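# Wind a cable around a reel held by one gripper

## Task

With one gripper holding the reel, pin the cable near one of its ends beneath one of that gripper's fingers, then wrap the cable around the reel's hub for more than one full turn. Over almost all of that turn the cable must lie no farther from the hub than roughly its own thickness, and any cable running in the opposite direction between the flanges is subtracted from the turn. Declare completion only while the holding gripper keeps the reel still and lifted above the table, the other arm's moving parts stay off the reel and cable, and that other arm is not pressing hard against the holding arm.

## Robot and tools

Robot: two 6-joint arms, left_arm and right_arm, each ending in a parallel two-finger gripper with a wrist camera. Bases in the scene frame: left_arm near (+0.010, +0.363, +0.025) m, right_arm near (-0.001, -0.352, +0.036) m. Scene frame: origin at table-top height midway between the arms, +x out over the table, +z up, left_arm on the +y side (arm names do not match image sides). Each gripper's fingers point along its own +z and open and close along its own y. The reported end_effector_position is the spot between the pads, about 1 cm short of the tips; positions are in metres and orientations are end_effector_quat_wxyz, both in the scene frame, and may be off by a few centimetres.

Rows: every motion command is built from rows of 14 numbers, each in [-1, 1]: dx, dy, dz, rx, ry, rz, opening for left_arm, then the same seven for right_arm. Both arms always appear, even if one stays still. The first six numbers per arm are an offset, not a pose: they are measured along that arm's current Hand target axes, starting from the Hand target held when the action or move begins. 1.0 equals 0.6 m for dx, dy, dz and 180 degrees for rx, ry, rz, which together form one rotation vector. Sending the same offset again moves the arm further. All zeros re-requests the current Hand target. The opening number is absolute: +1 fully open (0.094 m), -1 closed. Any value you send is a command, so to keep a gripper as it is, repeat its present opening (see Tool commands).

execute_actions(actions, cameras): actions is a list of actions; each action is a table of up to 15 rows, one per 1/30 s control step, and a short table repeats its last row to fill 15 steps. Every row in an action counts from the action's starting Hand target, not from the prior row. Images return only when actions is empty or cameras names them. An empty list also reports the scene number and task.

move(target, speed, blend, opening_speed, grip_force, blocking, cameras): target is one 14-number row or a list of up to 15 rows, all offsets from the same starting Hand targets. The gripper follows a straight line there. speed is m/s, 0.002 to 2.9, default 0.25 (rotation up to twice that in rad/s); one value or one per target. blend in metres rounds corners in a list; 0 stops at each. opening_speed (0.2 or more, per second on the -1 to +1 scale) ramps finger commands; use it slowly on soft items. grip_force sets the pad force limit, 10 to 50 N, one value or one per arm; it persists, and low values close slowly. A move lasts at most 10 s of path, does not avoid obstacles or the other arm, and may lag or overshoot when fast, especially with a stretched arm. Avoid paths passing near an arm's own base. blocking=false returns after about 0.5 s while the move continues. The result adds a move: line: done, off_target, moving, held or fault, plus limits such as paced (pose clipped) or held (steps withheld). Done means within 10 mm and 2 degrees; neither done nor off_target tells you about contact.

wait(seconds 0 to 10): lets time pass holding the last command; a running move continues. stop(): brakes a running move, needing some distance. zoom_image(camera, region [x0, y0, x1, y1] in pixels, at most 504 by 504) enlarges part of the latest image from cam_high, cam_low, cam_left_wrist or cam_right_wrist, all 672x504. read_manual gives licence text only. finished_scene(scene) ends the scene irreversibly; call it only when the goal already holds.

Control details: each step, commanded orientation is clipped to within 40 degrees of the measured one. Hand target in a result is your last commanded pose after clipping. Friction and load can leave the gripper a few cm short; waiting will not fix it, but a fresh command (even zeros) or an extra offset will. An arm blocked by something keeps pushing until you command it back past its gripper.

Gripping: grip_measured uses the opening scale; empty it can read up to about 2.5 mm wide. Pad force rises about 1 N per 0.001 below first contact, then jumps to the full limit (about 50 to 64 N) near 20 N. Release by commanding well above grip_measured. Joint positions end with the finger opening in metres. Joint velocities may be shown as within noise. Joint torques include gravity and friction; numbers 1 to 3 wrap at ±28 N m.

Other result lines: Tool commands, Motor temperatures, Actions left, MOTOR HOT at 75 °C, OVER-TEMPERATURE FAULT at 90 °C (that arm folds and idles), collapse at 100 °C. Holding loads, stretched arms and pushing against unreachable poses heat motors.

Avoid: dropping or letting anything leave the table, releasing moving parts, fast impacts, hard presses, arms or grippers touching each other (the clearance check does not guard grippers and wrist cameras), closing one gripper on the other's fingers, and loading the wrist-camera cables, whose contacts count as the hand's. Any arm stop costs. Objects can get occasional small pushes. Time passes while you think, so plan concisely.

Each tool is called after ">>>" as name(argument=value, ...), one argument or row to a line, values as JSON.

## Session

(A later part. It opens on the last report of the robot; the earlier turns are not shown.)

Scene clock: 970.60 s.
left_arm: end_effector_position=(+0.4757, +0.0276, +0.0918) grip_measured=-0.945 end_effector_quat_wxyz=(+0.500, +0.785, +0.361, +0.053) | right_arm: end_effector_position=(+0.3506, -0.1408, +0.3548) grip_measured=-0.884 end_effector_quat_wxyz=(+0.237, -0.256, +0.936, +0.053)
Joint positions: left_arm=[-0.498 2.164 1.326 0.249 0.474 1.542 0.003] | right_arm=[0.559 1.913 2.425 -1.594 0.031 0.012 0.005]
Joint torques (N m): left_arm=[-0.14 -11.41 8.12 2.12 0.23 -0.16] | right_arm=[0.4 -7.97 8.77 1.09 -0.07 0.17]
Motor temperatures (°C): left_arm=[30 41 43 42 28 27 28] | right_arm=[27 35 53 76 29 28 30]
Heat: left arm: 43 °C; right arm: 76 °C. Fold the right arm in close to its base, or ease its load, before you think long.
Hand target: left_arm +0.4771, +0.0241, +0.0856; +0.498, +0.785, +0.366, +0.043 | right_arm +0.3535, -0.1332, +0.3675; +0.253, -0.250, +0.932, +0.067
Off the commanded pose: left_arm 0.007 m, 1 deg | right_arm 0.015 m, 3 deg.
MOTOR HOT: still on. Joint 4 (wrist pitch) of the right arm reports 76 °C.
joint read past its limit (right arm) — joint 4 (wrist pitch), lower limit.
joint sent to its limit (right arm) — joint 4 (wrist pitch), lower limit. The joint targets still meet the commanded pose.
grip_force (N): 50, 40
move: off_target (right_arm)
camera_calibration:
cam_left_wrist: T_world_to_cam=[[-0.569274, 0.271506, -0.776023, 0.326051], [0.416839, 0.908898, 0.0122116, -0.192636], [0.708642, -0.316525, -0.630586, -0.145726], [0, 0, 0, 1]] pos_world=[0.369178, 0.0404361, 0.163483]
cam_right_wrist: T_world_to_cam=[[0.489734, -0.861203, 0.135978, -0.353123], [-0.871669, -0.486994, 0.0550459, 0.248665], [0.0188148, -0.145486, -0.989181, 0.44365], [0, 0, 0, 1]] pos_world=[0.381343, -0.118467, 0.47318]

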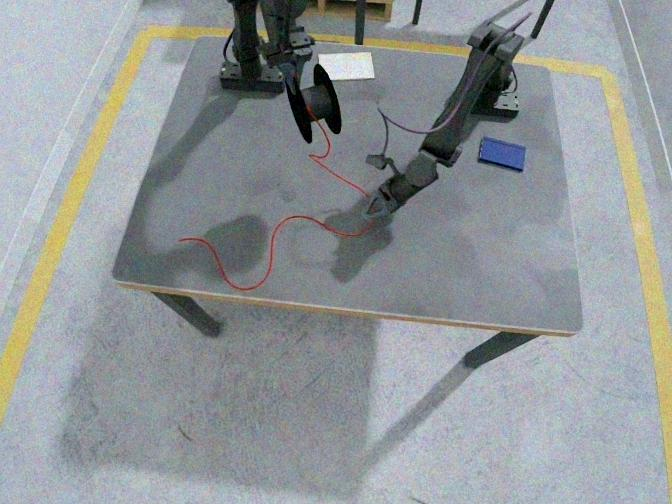

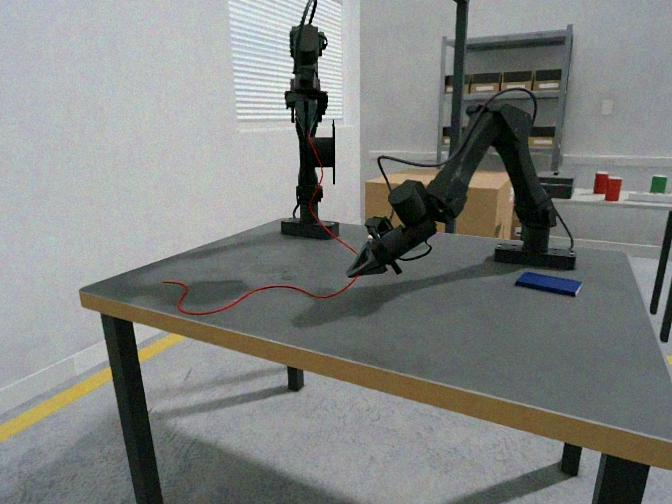

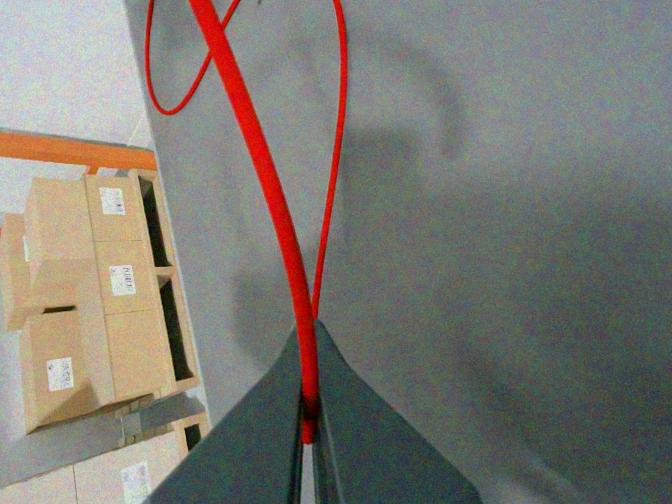

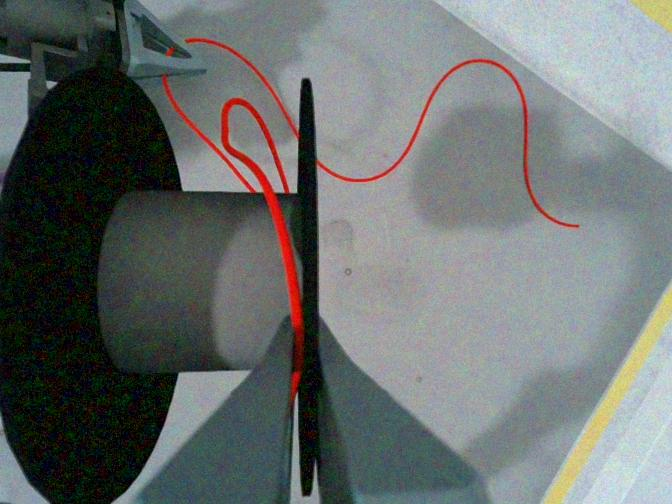

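>>> move(
  target=[-0.1647,-0.0822,-0.0072,-0.0187,-0.0223,-0.3332,-1.0, -0.015,0,0.0472,0,-0.0333,0,-1.0],
  speed=0.2,
  cameras=["all"],
)

Scene clock: 1020.30 s.
left_arm: end_effector_position=(+0.3800, -0.0225, +0.0695) grip_measured=-0.945 end_effector_quat_wxyz=(+0.482, +0.487, +0.692, -0.227) | right_arm: end_effector_position=(+0.3725, -0.1272, +0.3233) grip_measured=-0.884 end_effector_quat_wxyz=(+0.260, -0.253, +0.930, +0.060)
Joint positions: left_arm=[-0.719 2.096 0.991 0.633 0.315 0.33 0.003] | right_arm=[0.559 1.84 2.136 -1.326 0.031 0.012 0.005]
Joint torques (N m): left_arm=[-0.46 -13.94 4.26 2.33 0.02 -0.11] | right_arm=[0.64 -12.38 5.87 1.45 -0.1 0.17]
Motor temperatures (°C): left_arm=[29 42 42 43 28 27 29] | right_arm=[27 36 48 60 29 28 30]
Heat: left arm: 43 °C; right arm: 60 °C.
Hand target: left_arm +0.3770, -0.0220, +0.0769; +0.487, +0.484, +0.691, -0.228 | right_arm +0.3726, -0.1222, +0.3476; +0.301, -0.246, +0.918, +0.080
Off the commanded pose: left_arm 0.008 m, 1 deg | right_arm 0.025 m, 5 deg.
MOTOR HOT: cleared for the motors of the right arm.
grip_force (N): 50, 40
move: off_target (right_arm)
camera_calibration:
cam_left_wrist: T_world_to_cam=[[-0.92022, -0.380111, -0.0933327, 0.339161], [-0.270033, 0.789174, -0.551622, 0.190572], [0.283333, -0.48241, -0.828856, 0.0638165], [0, 0, 0, 1]] pos_world=[0.345482, 0.00931009, 0.189673]
cam_right_wrist: T_world_to_cam=[[0.484015, -0.864794, 0.133646, -0.345374], [-0.872855, -0.487967, 0.00361847, 0.292949], [0.0620854, -0.118404, -0.991023, 0.402025], [0, 0, 0, 1]] pos_world=[0.397908, -0.108126, 0.443514]

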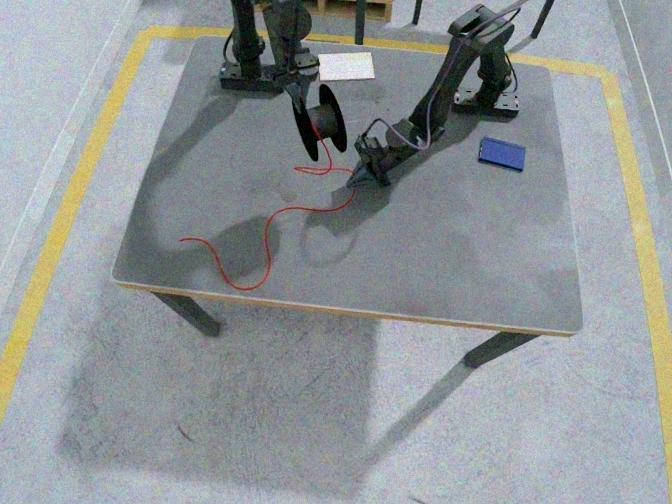

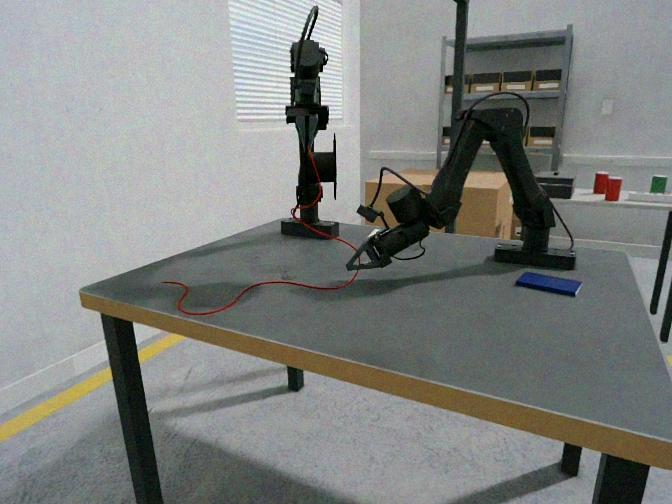

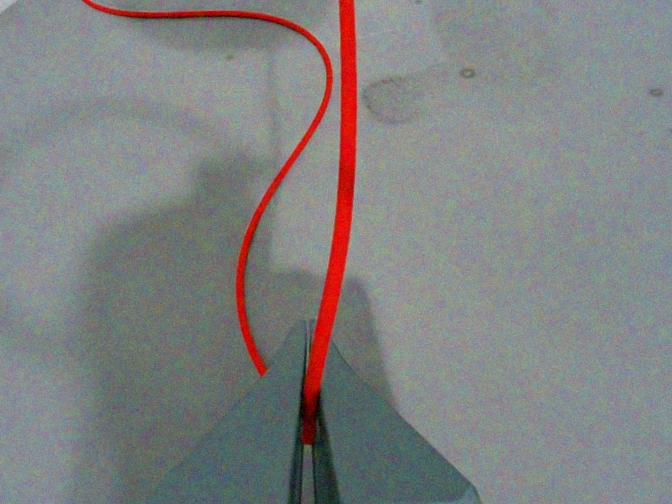

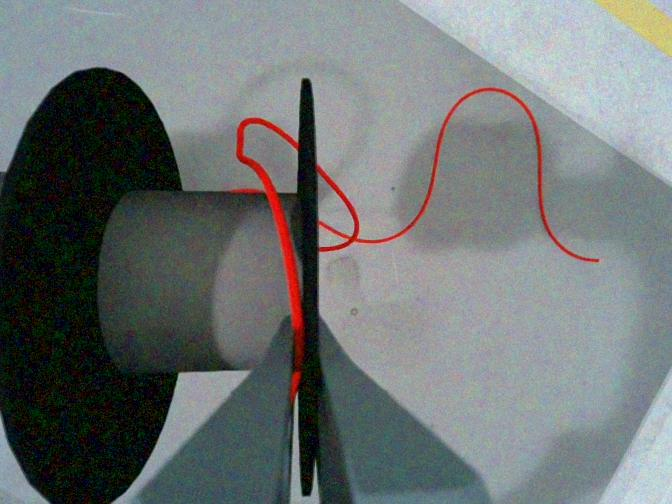

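>>> move(
  target=[-0.0848,-0.3571,-0.0288,0.0087,-0.0275,-0.3054,-1.0, 0,0,0,0,0,0,-1.0],
  speed=0.15,
  cameras=["all"],
)

Scene clock: 1040.20 s.
left_arm: end_effector_position=(+0.1782, -0.1210, +0.0896) grip_measured=-0.945 end_effector_quat_wxyz=(+0.340, +0.115, +0.814, -0.457) | right_arm: end_effector_position=(+0.3725, -0.1272, +0.3233) grip_measured=-0.884 end_effector_quat_wxyz=(+0.260, -0.253, +0.930, +0.060)
Joint positions: left_arm=[-1.336 2.01 0.829 0.811 -0.231 -0.88 0.003] | right_arm=[0.559 1.84 2.136 -1.326 0.031 0.012 0.005]
Joint torques (N m): left_arm=[-0.24 -11.41 6.53 2.26 -0.34 -0.01] | right_arm=[0.46 -12.3 6.09 1.41 -0.07 0.19]
Motor temperatures (°C): left_arm=[29 45 41 44 28 27 30] | right_arm=[27 36 48 61 29 28 30]
Heat: left arm: 45 °C; right arm: 61 °C.
Hand target: left_arm +0.1815, -0.1229, +0.0966; +0.349, +0.107, +0.812, -0.456 | right_arm +0.3726, -0.1222, +0.3476; +0.301, -0.246, +0.918, +0.080
Off the commanded pose: left_arm 0.008 m, 1 deg | right_arm 0.025 m, 5 deg.
grip_force (N): 50, 40
move: off_target (right_arm)
camera_calibration:
cam_left_wrist: T_world_to_cam=[[-0.502398, -0.490768, 0.711859, -0.0421366], [-0.864325, 0.307145, -0.398251, 0.25874], [-0.0231948, -0.815358, -0.578492, 0.0820459], [0, 0, 0, 1]] pos_world=[0.204369, -0.0332532, 0.180502]
cam_right_wrist: T_world_to_cam=[[0.484015, -0.864794, 0.133646, -0.345374], [-0.872855, -0.487967, 0.00361847, 0.292949], [0.0620854, -0.118404, -0.991023, 0.402025], [0, 0, 0, 1]] pos_world=[0.397908, -0.108126, 0.443514]

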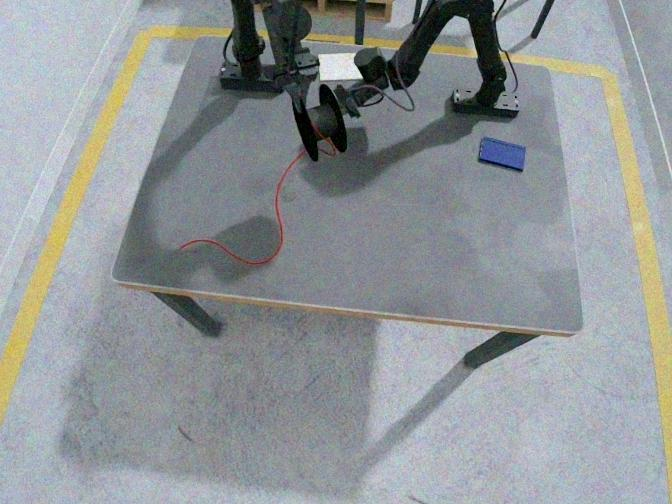

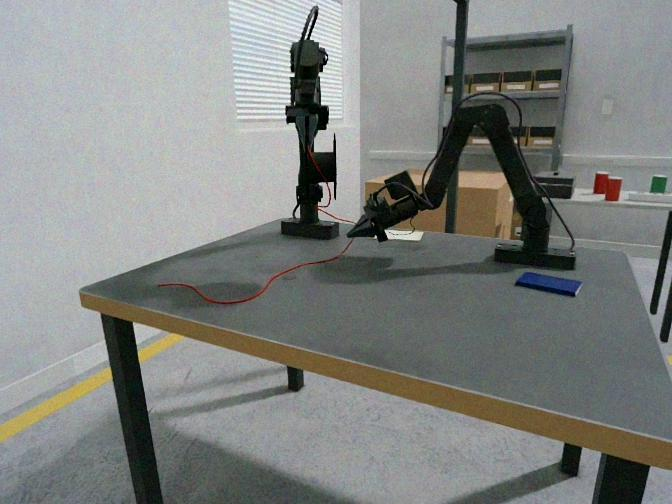

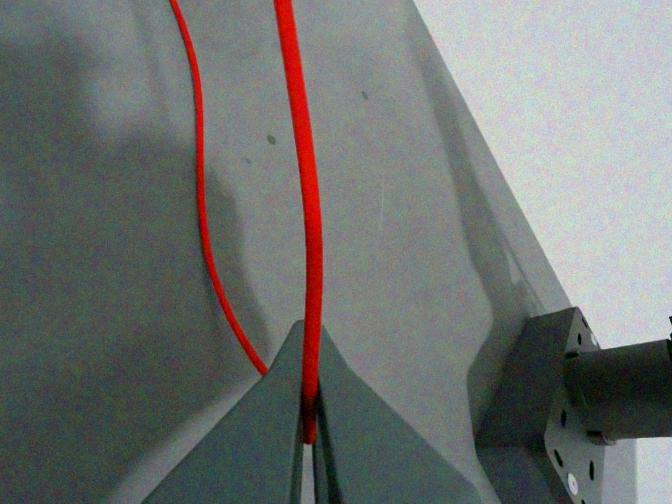

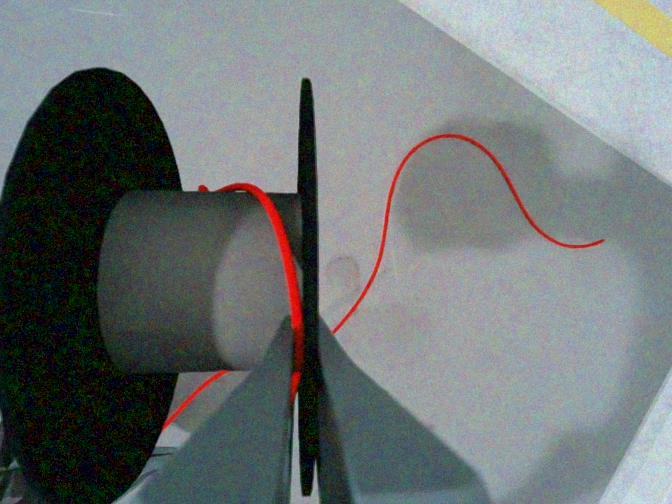

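>>> zoom_image(
  camera="cam_high",
  region=[260, 60, 400, 200],
)

>>> zoom_image(
  camera="cam_low",
  region=[260, 90, 420, 250],
)

Scaled by 3.600 from the camera's 672x504 image, which has a finer 960x720 frame.

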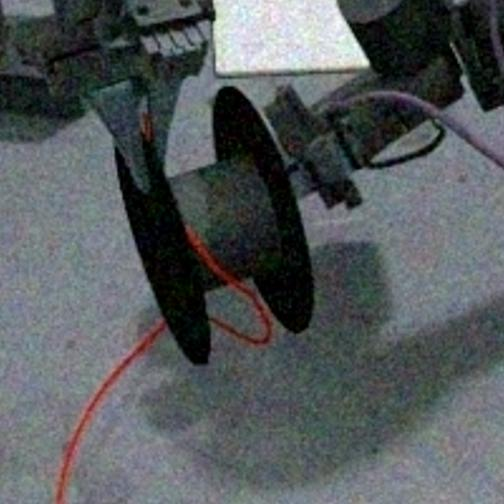

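Scaled by 3.150 from the camera's 672x504 image, which has a finer 960x720 frame.

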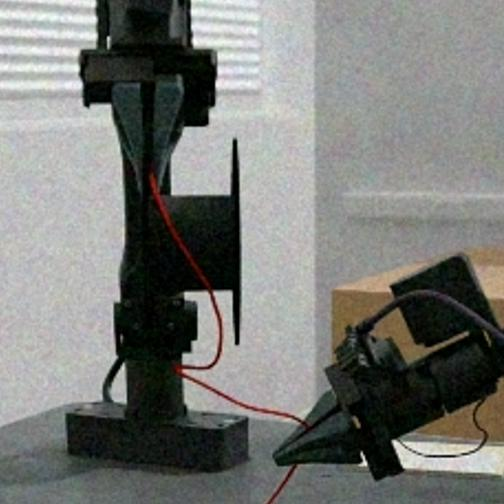

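>>> move(
  target=[-0.1543,-0.2603,-0.1155,0.079,-0.0327,-0.2485,-1.0, 0,0,0,0,0,0,-1.0],
  speed=0.12,
  cameras=["all"],
)

>>> zoom_image(
  camera="cam_high",
  region=[260, 60, 400, 200],
)

>>> zoom_image(
  camera="cam_low",
  region=[260, 90, 420, 250],
)

Scene clock: 1059.80 s.
left_arm: end_effector_position=(+0.1399, -0.1428, +0.2729) grip_measured=-0.945 end_effector_quat_wxyz=(+0.166, -0.186, +0.716, -0.652) | right_arm: end_effector_position=(+0.3725, -0.1272, +0.3233) grip_measured=-0.884 end_effector_quat_wxyz=(+0.260, -0.253, +0.930, +0.060)
Joint positions: left_arm=[-1.467 1.695 1.013 0.579 -0.38 -1.614 0.003] | right_arm=[0.559 1.84 2.136 -1.326 0.031 0.012 0.005]
Joint torques (N m): left_arm=[-0.58 -11.25 8.88 2.11 -0.36 0.03] | right_arm=[0.29 -12.41 6.01 1.41 -0.07 0.17]
Motor temperatures (°C): left_arm=[29 46 42 44 28 27 30] | right_arm=[27 37 48 60 29 28 30]
Heat: left arm: 46 °C; right arm: 60 °C.
Hand target: left_arm +0.1404, -0.1408, +0.2854; +0.174, -0.191, +0.712, -0.653 | right_arm +0.3726, -0.1222, +0.3476; +0.301, -0.246, +0.918, +0.080
Off the commanded pose: left_arm 0.013 m, 1 deg | right_arm 0.025 m, 5 deg.
grip_force (N): 50, 40
move: off_target (left_arm, right_arm)
camera_calibration:
cam_left_wrist: T_world_to_cam=[[0.0456274, -0.00151395, 0.998957, -0.287755], [-0.998783, 0.0186569, 0.0456477, 0.16182], [-0.0187066, -0.999825, -0.000660842, -0.0151804], [0, 0, 0, 1]] pos_world=[0.174468, -0.0186324, 0.280058]
cam_right_wrist: T_world_to_cam=[[0.484015, -0.864794, 0.133646, -0.345374], [-0.872855, -0.487967, 0.00361847, 0.292949], [0.0620854, -0.118404, -0.991023, 0.402025], [0, 0, 0, 1]] pos_world=[0.397908, -0.108126, 0.443514]

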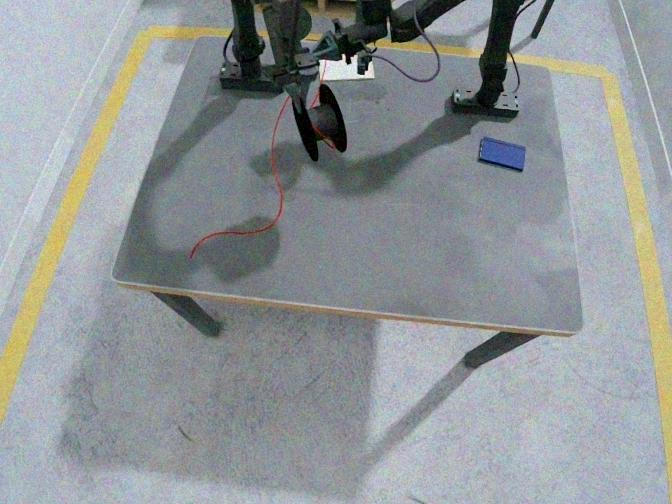

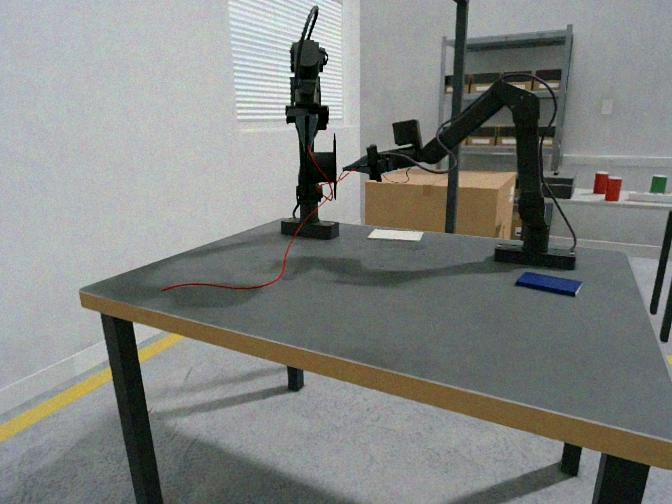

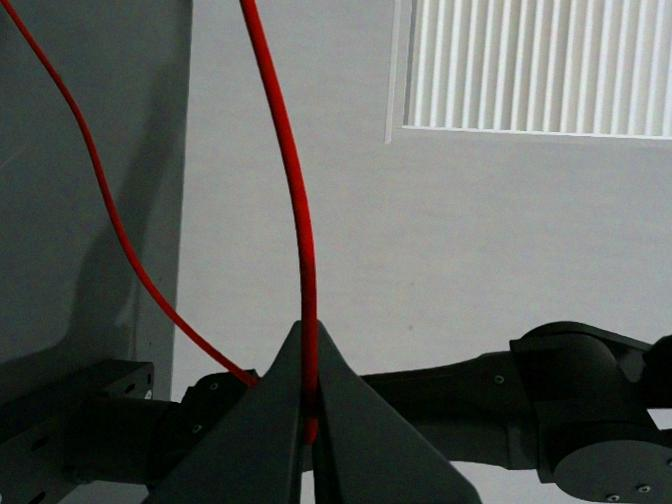

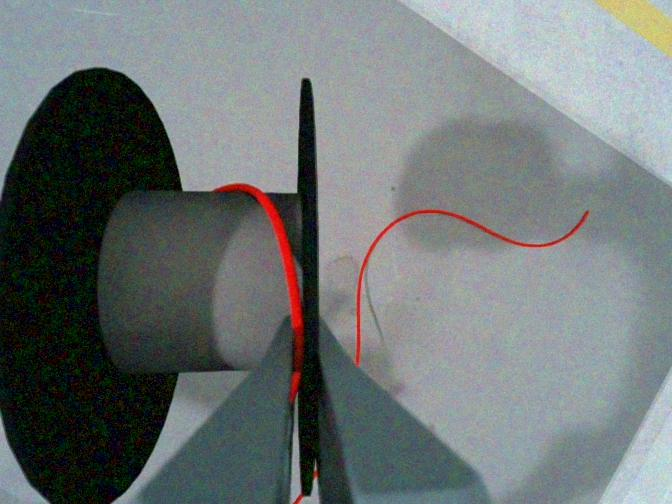

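Scaled by 3.600 from the camera's 672x504 image, which has a finer 960x720 frame.

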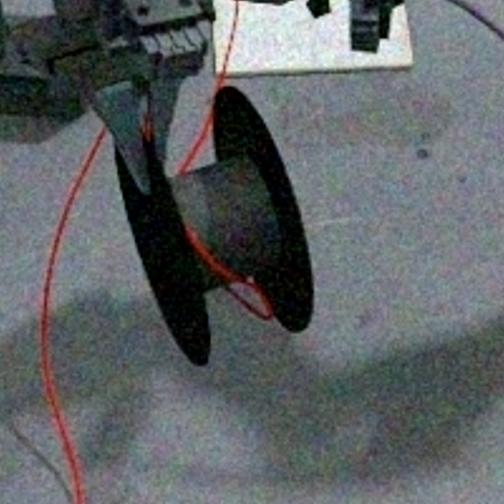

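Scaled by 3.150 from the camera's 672x504 image, which has a finer 960x720 frame.

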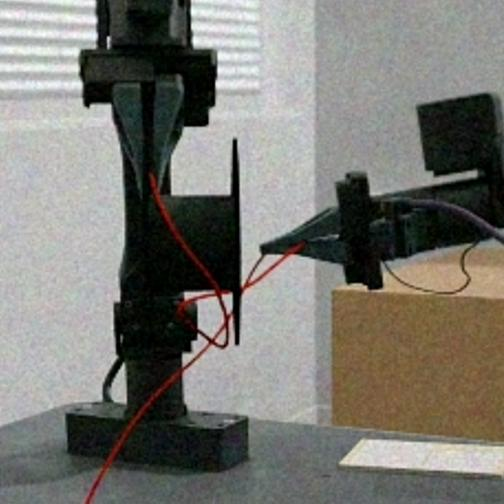

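>>> move(
  target=[0.075,0,0,0,0,0,-1.0, 0,0,0,0,0,0,-1.0],
  speed=0.06,
  cameras=["all"],
)

>>> zoom_image(
  camera="cam_high",
  region=[260, 60, 400, 200],
)

>>> zoom_image(
  camera="cam_low",
  region=[260, 90, 420, 250],
)

Scene clock: 1087.30 s.
left_arm: end_effector_position=(+0.0994, -0.1600, +0.2922) grip_measured=-0.945 end_effector_quat_wxyz=(+0.161, -0.188, +0.704, -0.666) | right_arm: end_effector_position=(+0.3725, -0.1272, +0.3233) grip_measured=-0.884 end_effector_quat_wxyz=(+0.260, -0.253, +0.930, +0.060)
Joint positions: left_arm=[-1.581 1.727 1.096 0.562 -0.49 -1.627 0.003] | right_arm=[0.559 1.84 2.136 -1.326 0.031 0.012 0.005]
Joint torques (N m): left_arm=[-0.27 -8.27 9.11 2.06 -0.33 0.03] | right_arm=[0.5 -12.33 6.31 1.41 -0.05 0.19]
Motor temperatures (°C): left_arm=[29 43 44 46 28 27 30] | right_arm=[27 38 48 59 29 28 30]
Heat: left arm: 46 °C; right arm: 59 °C.
Hand target: left_arm +0.1014, -0.1633, +0.2856; +0.174, -0.191, +0.712, -0.653 | right_arm +0.3726, -0.1222, +0.3476; +0.301, -0.246, +0.918, +0.080
Off the commanded pose: left_arm 0.008 m, 2 deg | right_arm 0.025 m, 5 deg.
grip_force (N): 50, 40
move: off_target (right_arm)
camera_calibration:
cam_left_wrist: T_world_to_cam=[[0.0450873, 0.0375325, 0.998278, -0.298577], [-0.998734, 0.0240082, 0.0442053, 0.122153], [-0.0223078, -0.999007, 0.0385674, -0.0441279], [0, 0, 0, 1]] pos_world=[0.134476, -0.0358104, 0.294364]
cam_right_wrist: T_world_to_cam=[[0.484015, -0.864794, 0.133646, -0.345374], [-0.872855, -0.487967, 0.00361847, 0.292949], [0.0620854, -0.118404, -0.991023, 0.402025], [0, 0, 0, 1]] pos_world=[0.397908, -0.108126, 0.443514]

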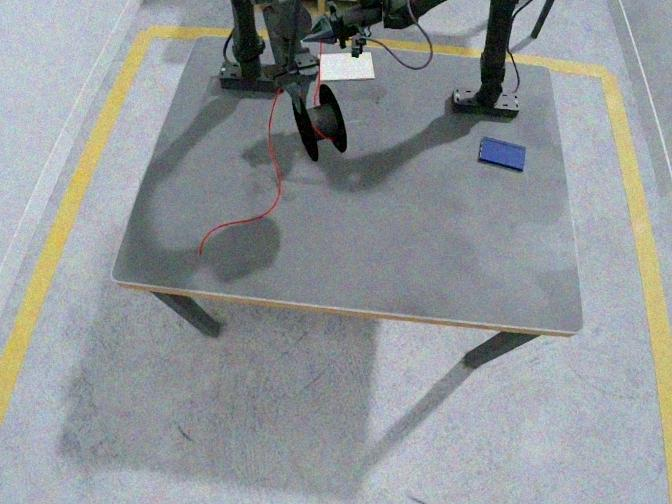

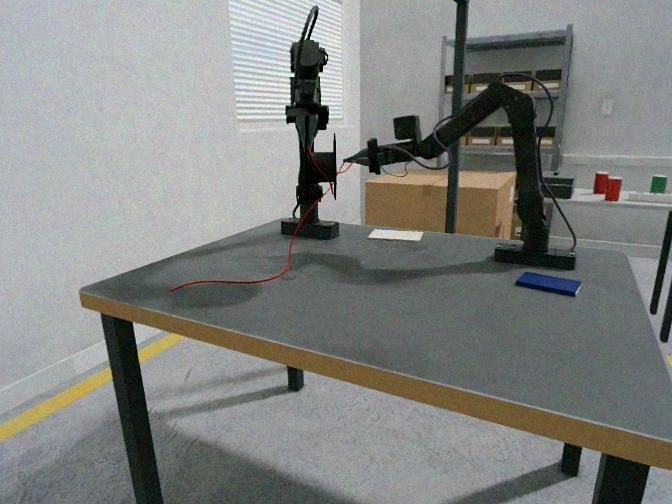

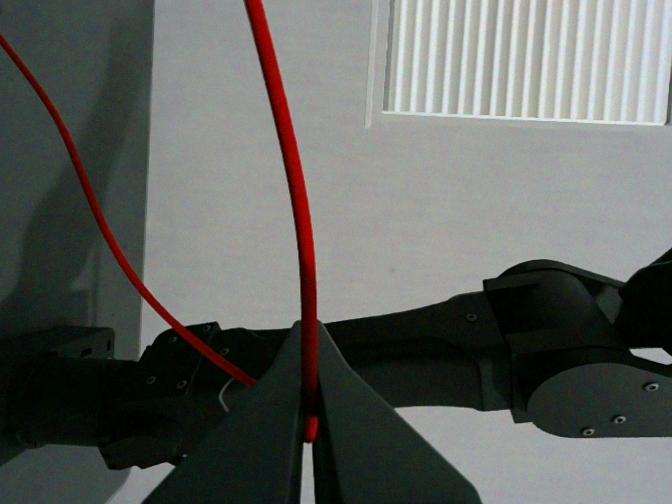

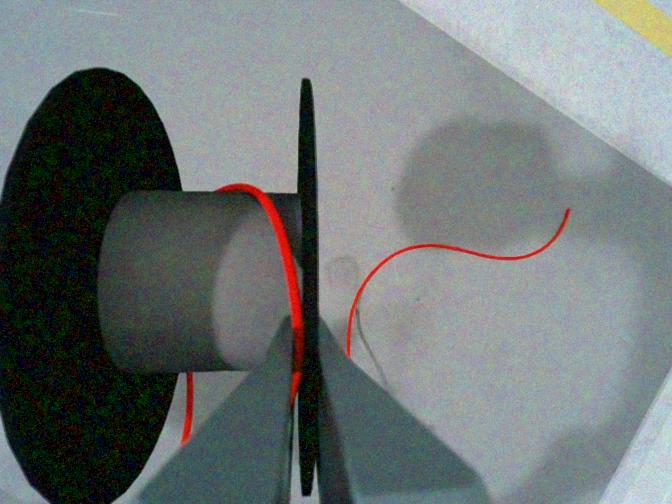

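Scaled by 3.600 from the camera's 672x504 image, which has a finer 960x720 frame.

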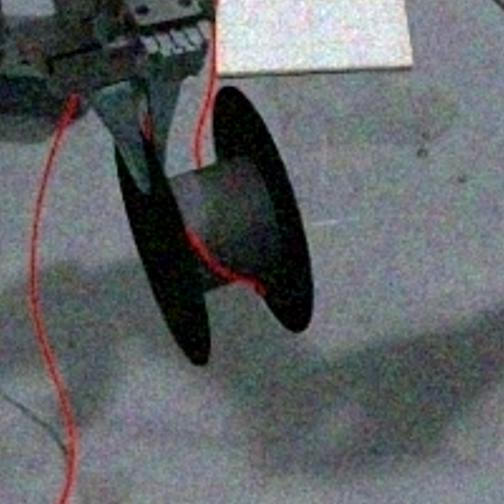

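Scaled by 3.150 from the camera's 672x504 image, which has a finer 960x720 frame.

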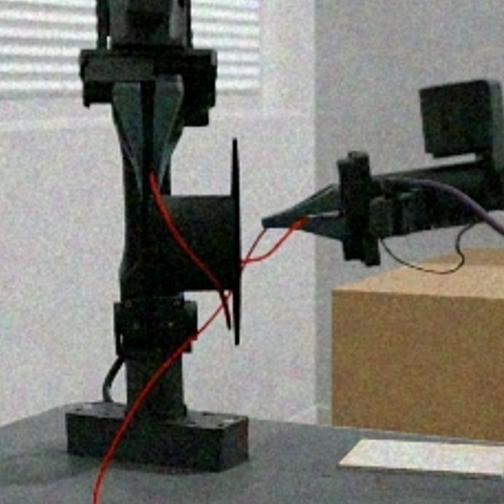

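>>> move(
  target=[
    [-0.0492,-0.181,-0.024,0.0277,0.0017,-0.0388,-1.0, 0,0,0,0,0,0,-1.0],
    [-0.1575,-0.3121,-0.0355,0.0386,0.0051,-0.0832,-1.0, 0,0,0,0,0,0,-1.0],
  ],
  blend=[0.03,0],
  speed=0.1,
  cameras=["all"],
)

>>> zoom_image(
  camera="cam_high",
  region=[260, 40, 420, 200],
)

>>> zoom_image(
  camera="cam_low",
  region=[260, 70, 420, 230],
)

Scene clock: 1113.90 s.
left_arm: end_effector_position=(+0.1807, -0.1188, +0.4603) grip_measured=-0.945 end_effector_quat_wxyz=(+0.092, -0.265, +0.648, -0.708) | right_arm: end_effector_position=(+0.3725, -0.1272, +0.3233) grip_measured=-0.884 end_effector_quat_wxyz=(+0.260, -0.253, +0.930, +0.060)
Joint positions: left_arm=[-1.345 1.558 1.508 0.071 -0.274 -1.825 0.003] | right_arm=[0.559 1.84 2.136 -1.326 0.031 0.012 0.005]
Joint torques (N m): left_arm=[0.28 -10.09 9.43 2.22 -0.04 0.02] | right_arm=[0.43 -12.49 5.93 1.38 -0.07 0.18]
Motor temperatures (°C): left_arm=[29 41 43 45 28 27 30] | right_arm=[27 38 48 58 29 28 30]
Heat: left arm: 45 °C; right arm: 58 °C.
Hand target: left_arm +0.1810, -0.1117, +0.4738; +0.093, -0.266, +0.642, -0.713 | right_arm +0.3726, -0.1222, +0.3476; +0.301, -0.246, +0.918, +0.080
Off the commanded pose: left_arm 0.015 m, 1 deg | right_arm 0.025 m, 5 deg.
grip_force (N): 50, 40
move: off_target (left_arm, right_arm)
camera_calibration:
cam_left_wrist: T_world_to_cam=[[0.205482, 0.222574, 0.953015, -0.457775], [-0.978374, 0.0231609, 0.205541, 0.116813], [0.0236754, -0.974641, 0.22252, -0.0977319], [0, 0, 0, 1]] pos_world=[0.210665, 0.00392964, 0.434004]
cam_right_wrist: T_world_to_cam=[[0.484015, -0.864794, 0.133646, -0.345374], [-0.872855, -0.487967, 0.00361847, 0.292949], [0.0620854, -0.118404, -0.991023, 0.402025], [0, 0, 0, 1]] pos_world=[0.397908, -0.108126, 0.443514]

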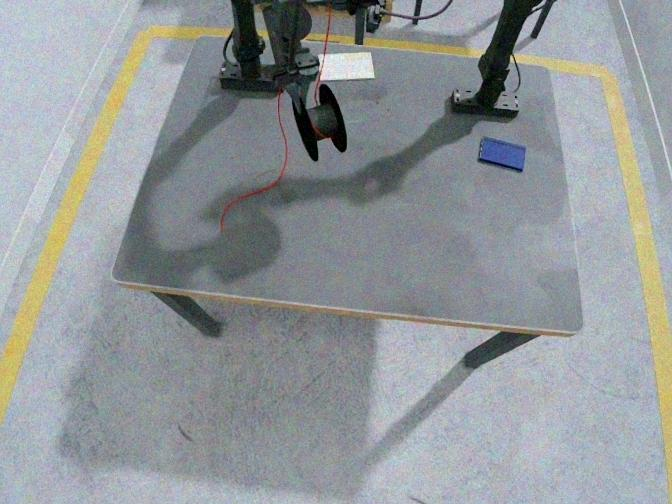

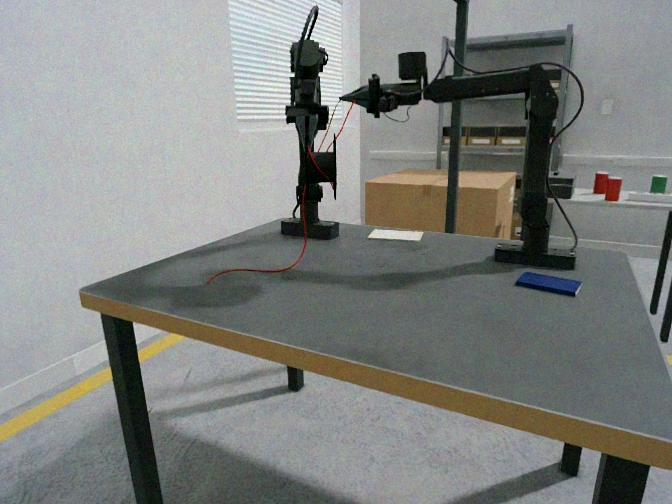

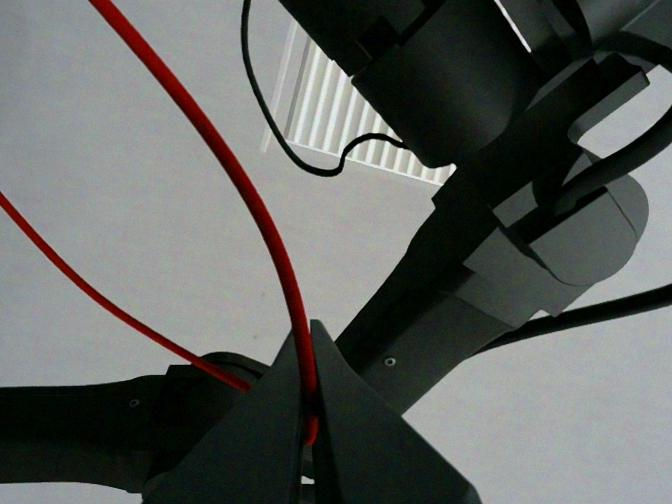

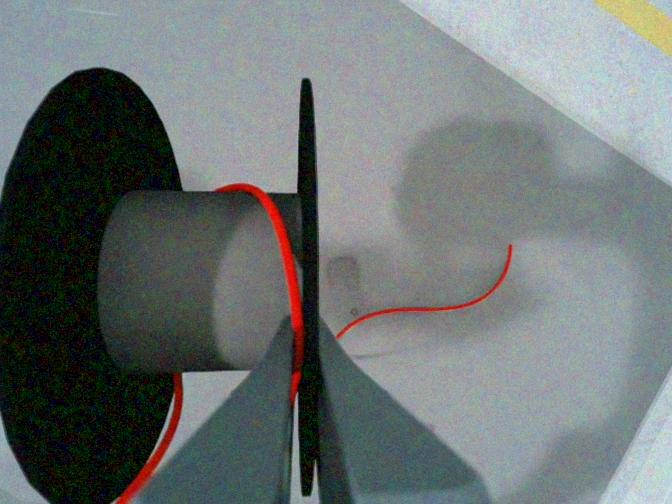

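Scaled by 3.150 from the camera's 672x504 image, which has a finer 960x720 frame.

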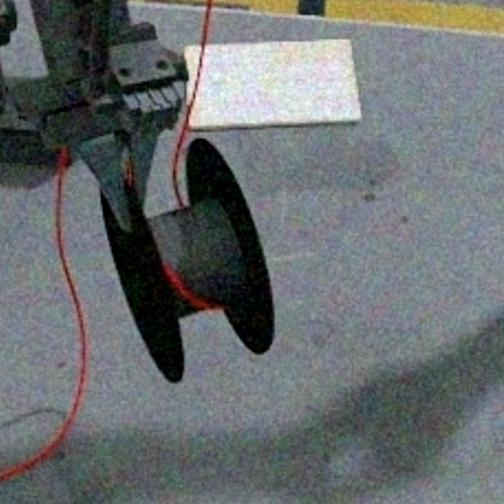

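Scaled by 3.150 from the camera's 672x504 image, which has a finer 960x720 frame.

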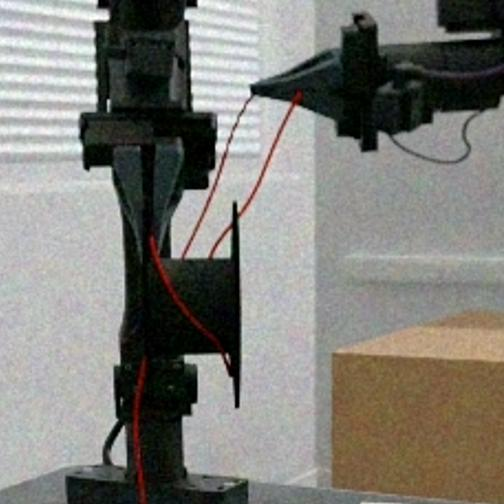

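>>> move(
  target=[
    [-0.1078,-0.1372,0.0048,0.0158,0.0053,-0.0389,-1.0, 0,0,0,0,0,0,-1.0],
    [-0.272,-0.1912,0.0135,0.0412,0.0171,-0.0832,-1.0, 0,0,0,0,0,0,-1.0],
  ],
  blend=[0.03,0],
  speed=0.1,
  cameras=["all"],
)

>>> zoom_image(
  camera="cam_high",
  region=[260, 40, 420, 200],
)

>>> zoom_image(
  camera="cam_low",
  region=[260, 70, 420, 230],
)

Scene clock: 1135.97 s.
left_arm: end_effector_position=(+0.3438, -0.0225, +0.5349) grip_measured=-0.945 end_effector_quat_wxyz=(-0.018, +0.315, -0.574, +0.756) | right_arm: end_effector_position=(+0.3736, -0.1263, +0.3242) grip_measured=-0.884 end_effector_quat_wxyz=(+0.263, -0.253, +0.929, +0.061)
Joint positions: left_arm=[-0.777 1.614 1.745 0.018 0.282 -2.092 0.003] | right_arm=[0.559 1.84 2.136 -1.319 0.03 0.012 0.005]
Joint torques (N m): left_arm=[0.28 -7.61 9.5 2.42 -0.02 -0.03] | right_arm=[0.46 -12.27 6.12 1.37 -0.07 0.14]
Motor temperatures (°C): left_arm=[29 41 44 45 28 27 30] | right_arm=[27 39 48 58 29 28 30]
Heat: left arm: 45 °C; right arm: 58 °C.
Hand target: left_arm +0.3463, -0.0231, +0.5423; +0.001, +0.322, -0.557, +0.766 | right_arm +0.3726, -0.1222, +0.3476; +0.301, -0.246, +0.918, +0.080
Off the commanded pose: left_arm 0.008 m, 3 deg | right_arm 0.024 m, 5 deg.
joint sent to its limit (left arm) — joint 6 (wrist roll), lower limit. The joint targets are off in orientation, not in position.
grip_force (N): 50, 40
move: off_target (left_arm, right_arm)
camera_calibration:
cam_left_wrist: T_world_to_cam=[[0.325263, 0.414766, 0.849808, -0.565554], [-0.943951, 0.088985, 0.317865, 0.188414], [0.0562196, -0.905566, 0.420463, -0.139911], [0, 0, 0, 1]] pos_world=[0.369673, 0.0911082, 0.47955]
cam_right_wrist: T_world_to_cam=[[0.483656, -0.865134, 0.132744, -0.344957], [-0.872645, -0.488344, -0.00318375, 0.296576], [0.067579, -0.114298, -0.991145, 0.401437], [0, 0, 0, 1]] pos_world=[0.398517, -0.107719, 0.444618]

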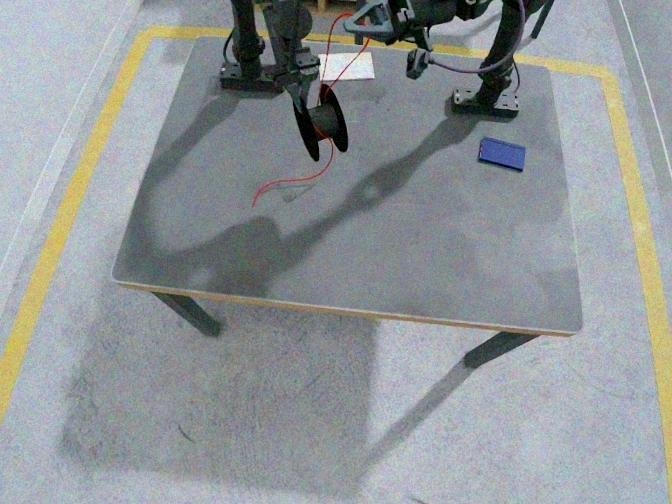

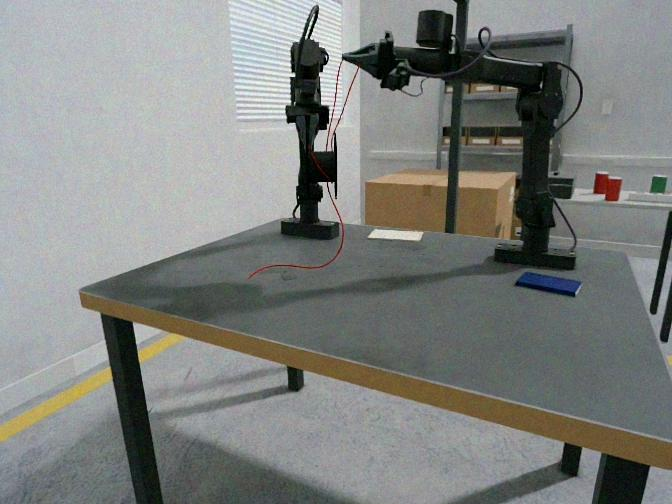

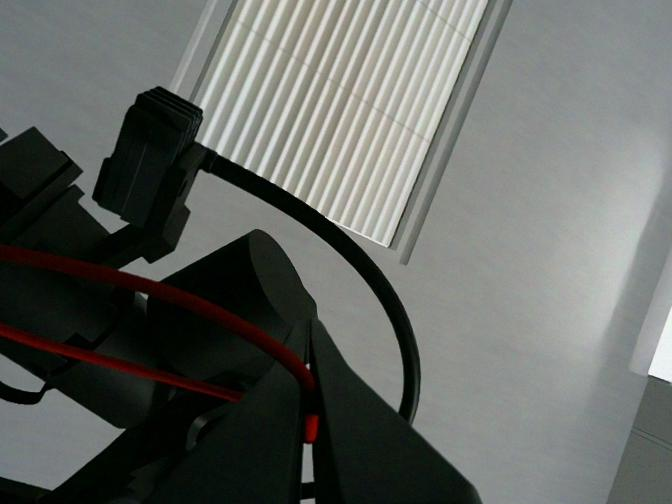

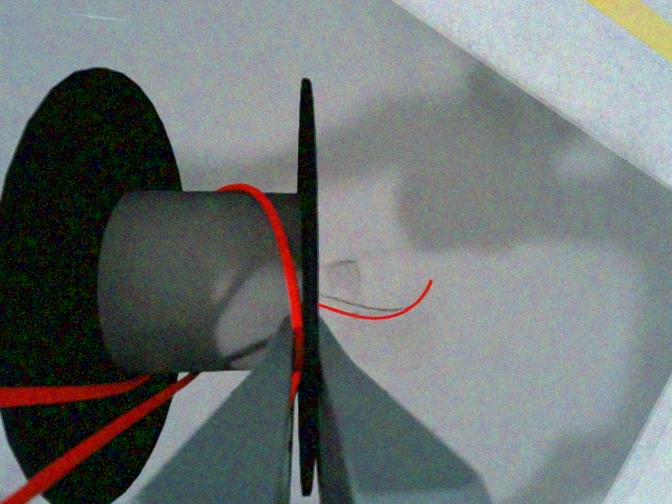

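Scaled by 3.150 from the camera's 672x504 image, which has a finer 960x720 frame.

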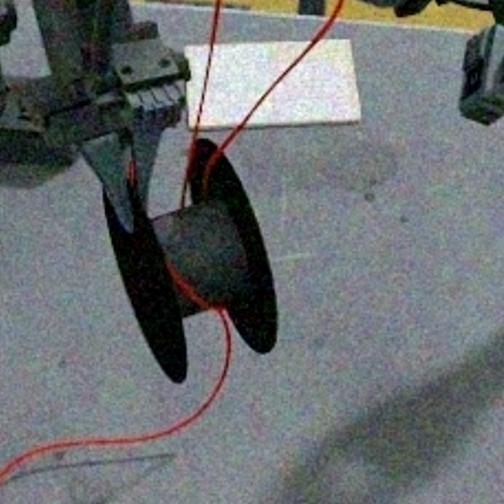

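Scaled by 3.150 from the camera's 672x504 image, which has a finer 960x720 frame.

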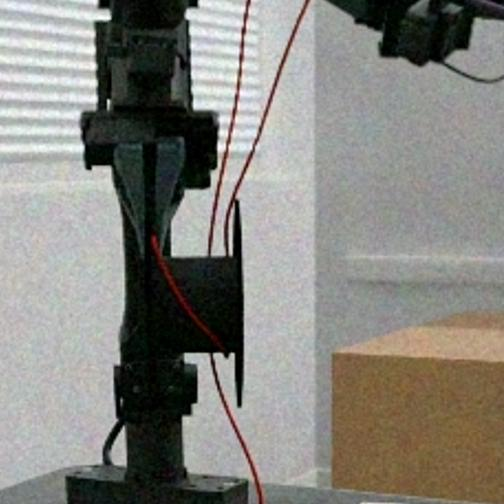

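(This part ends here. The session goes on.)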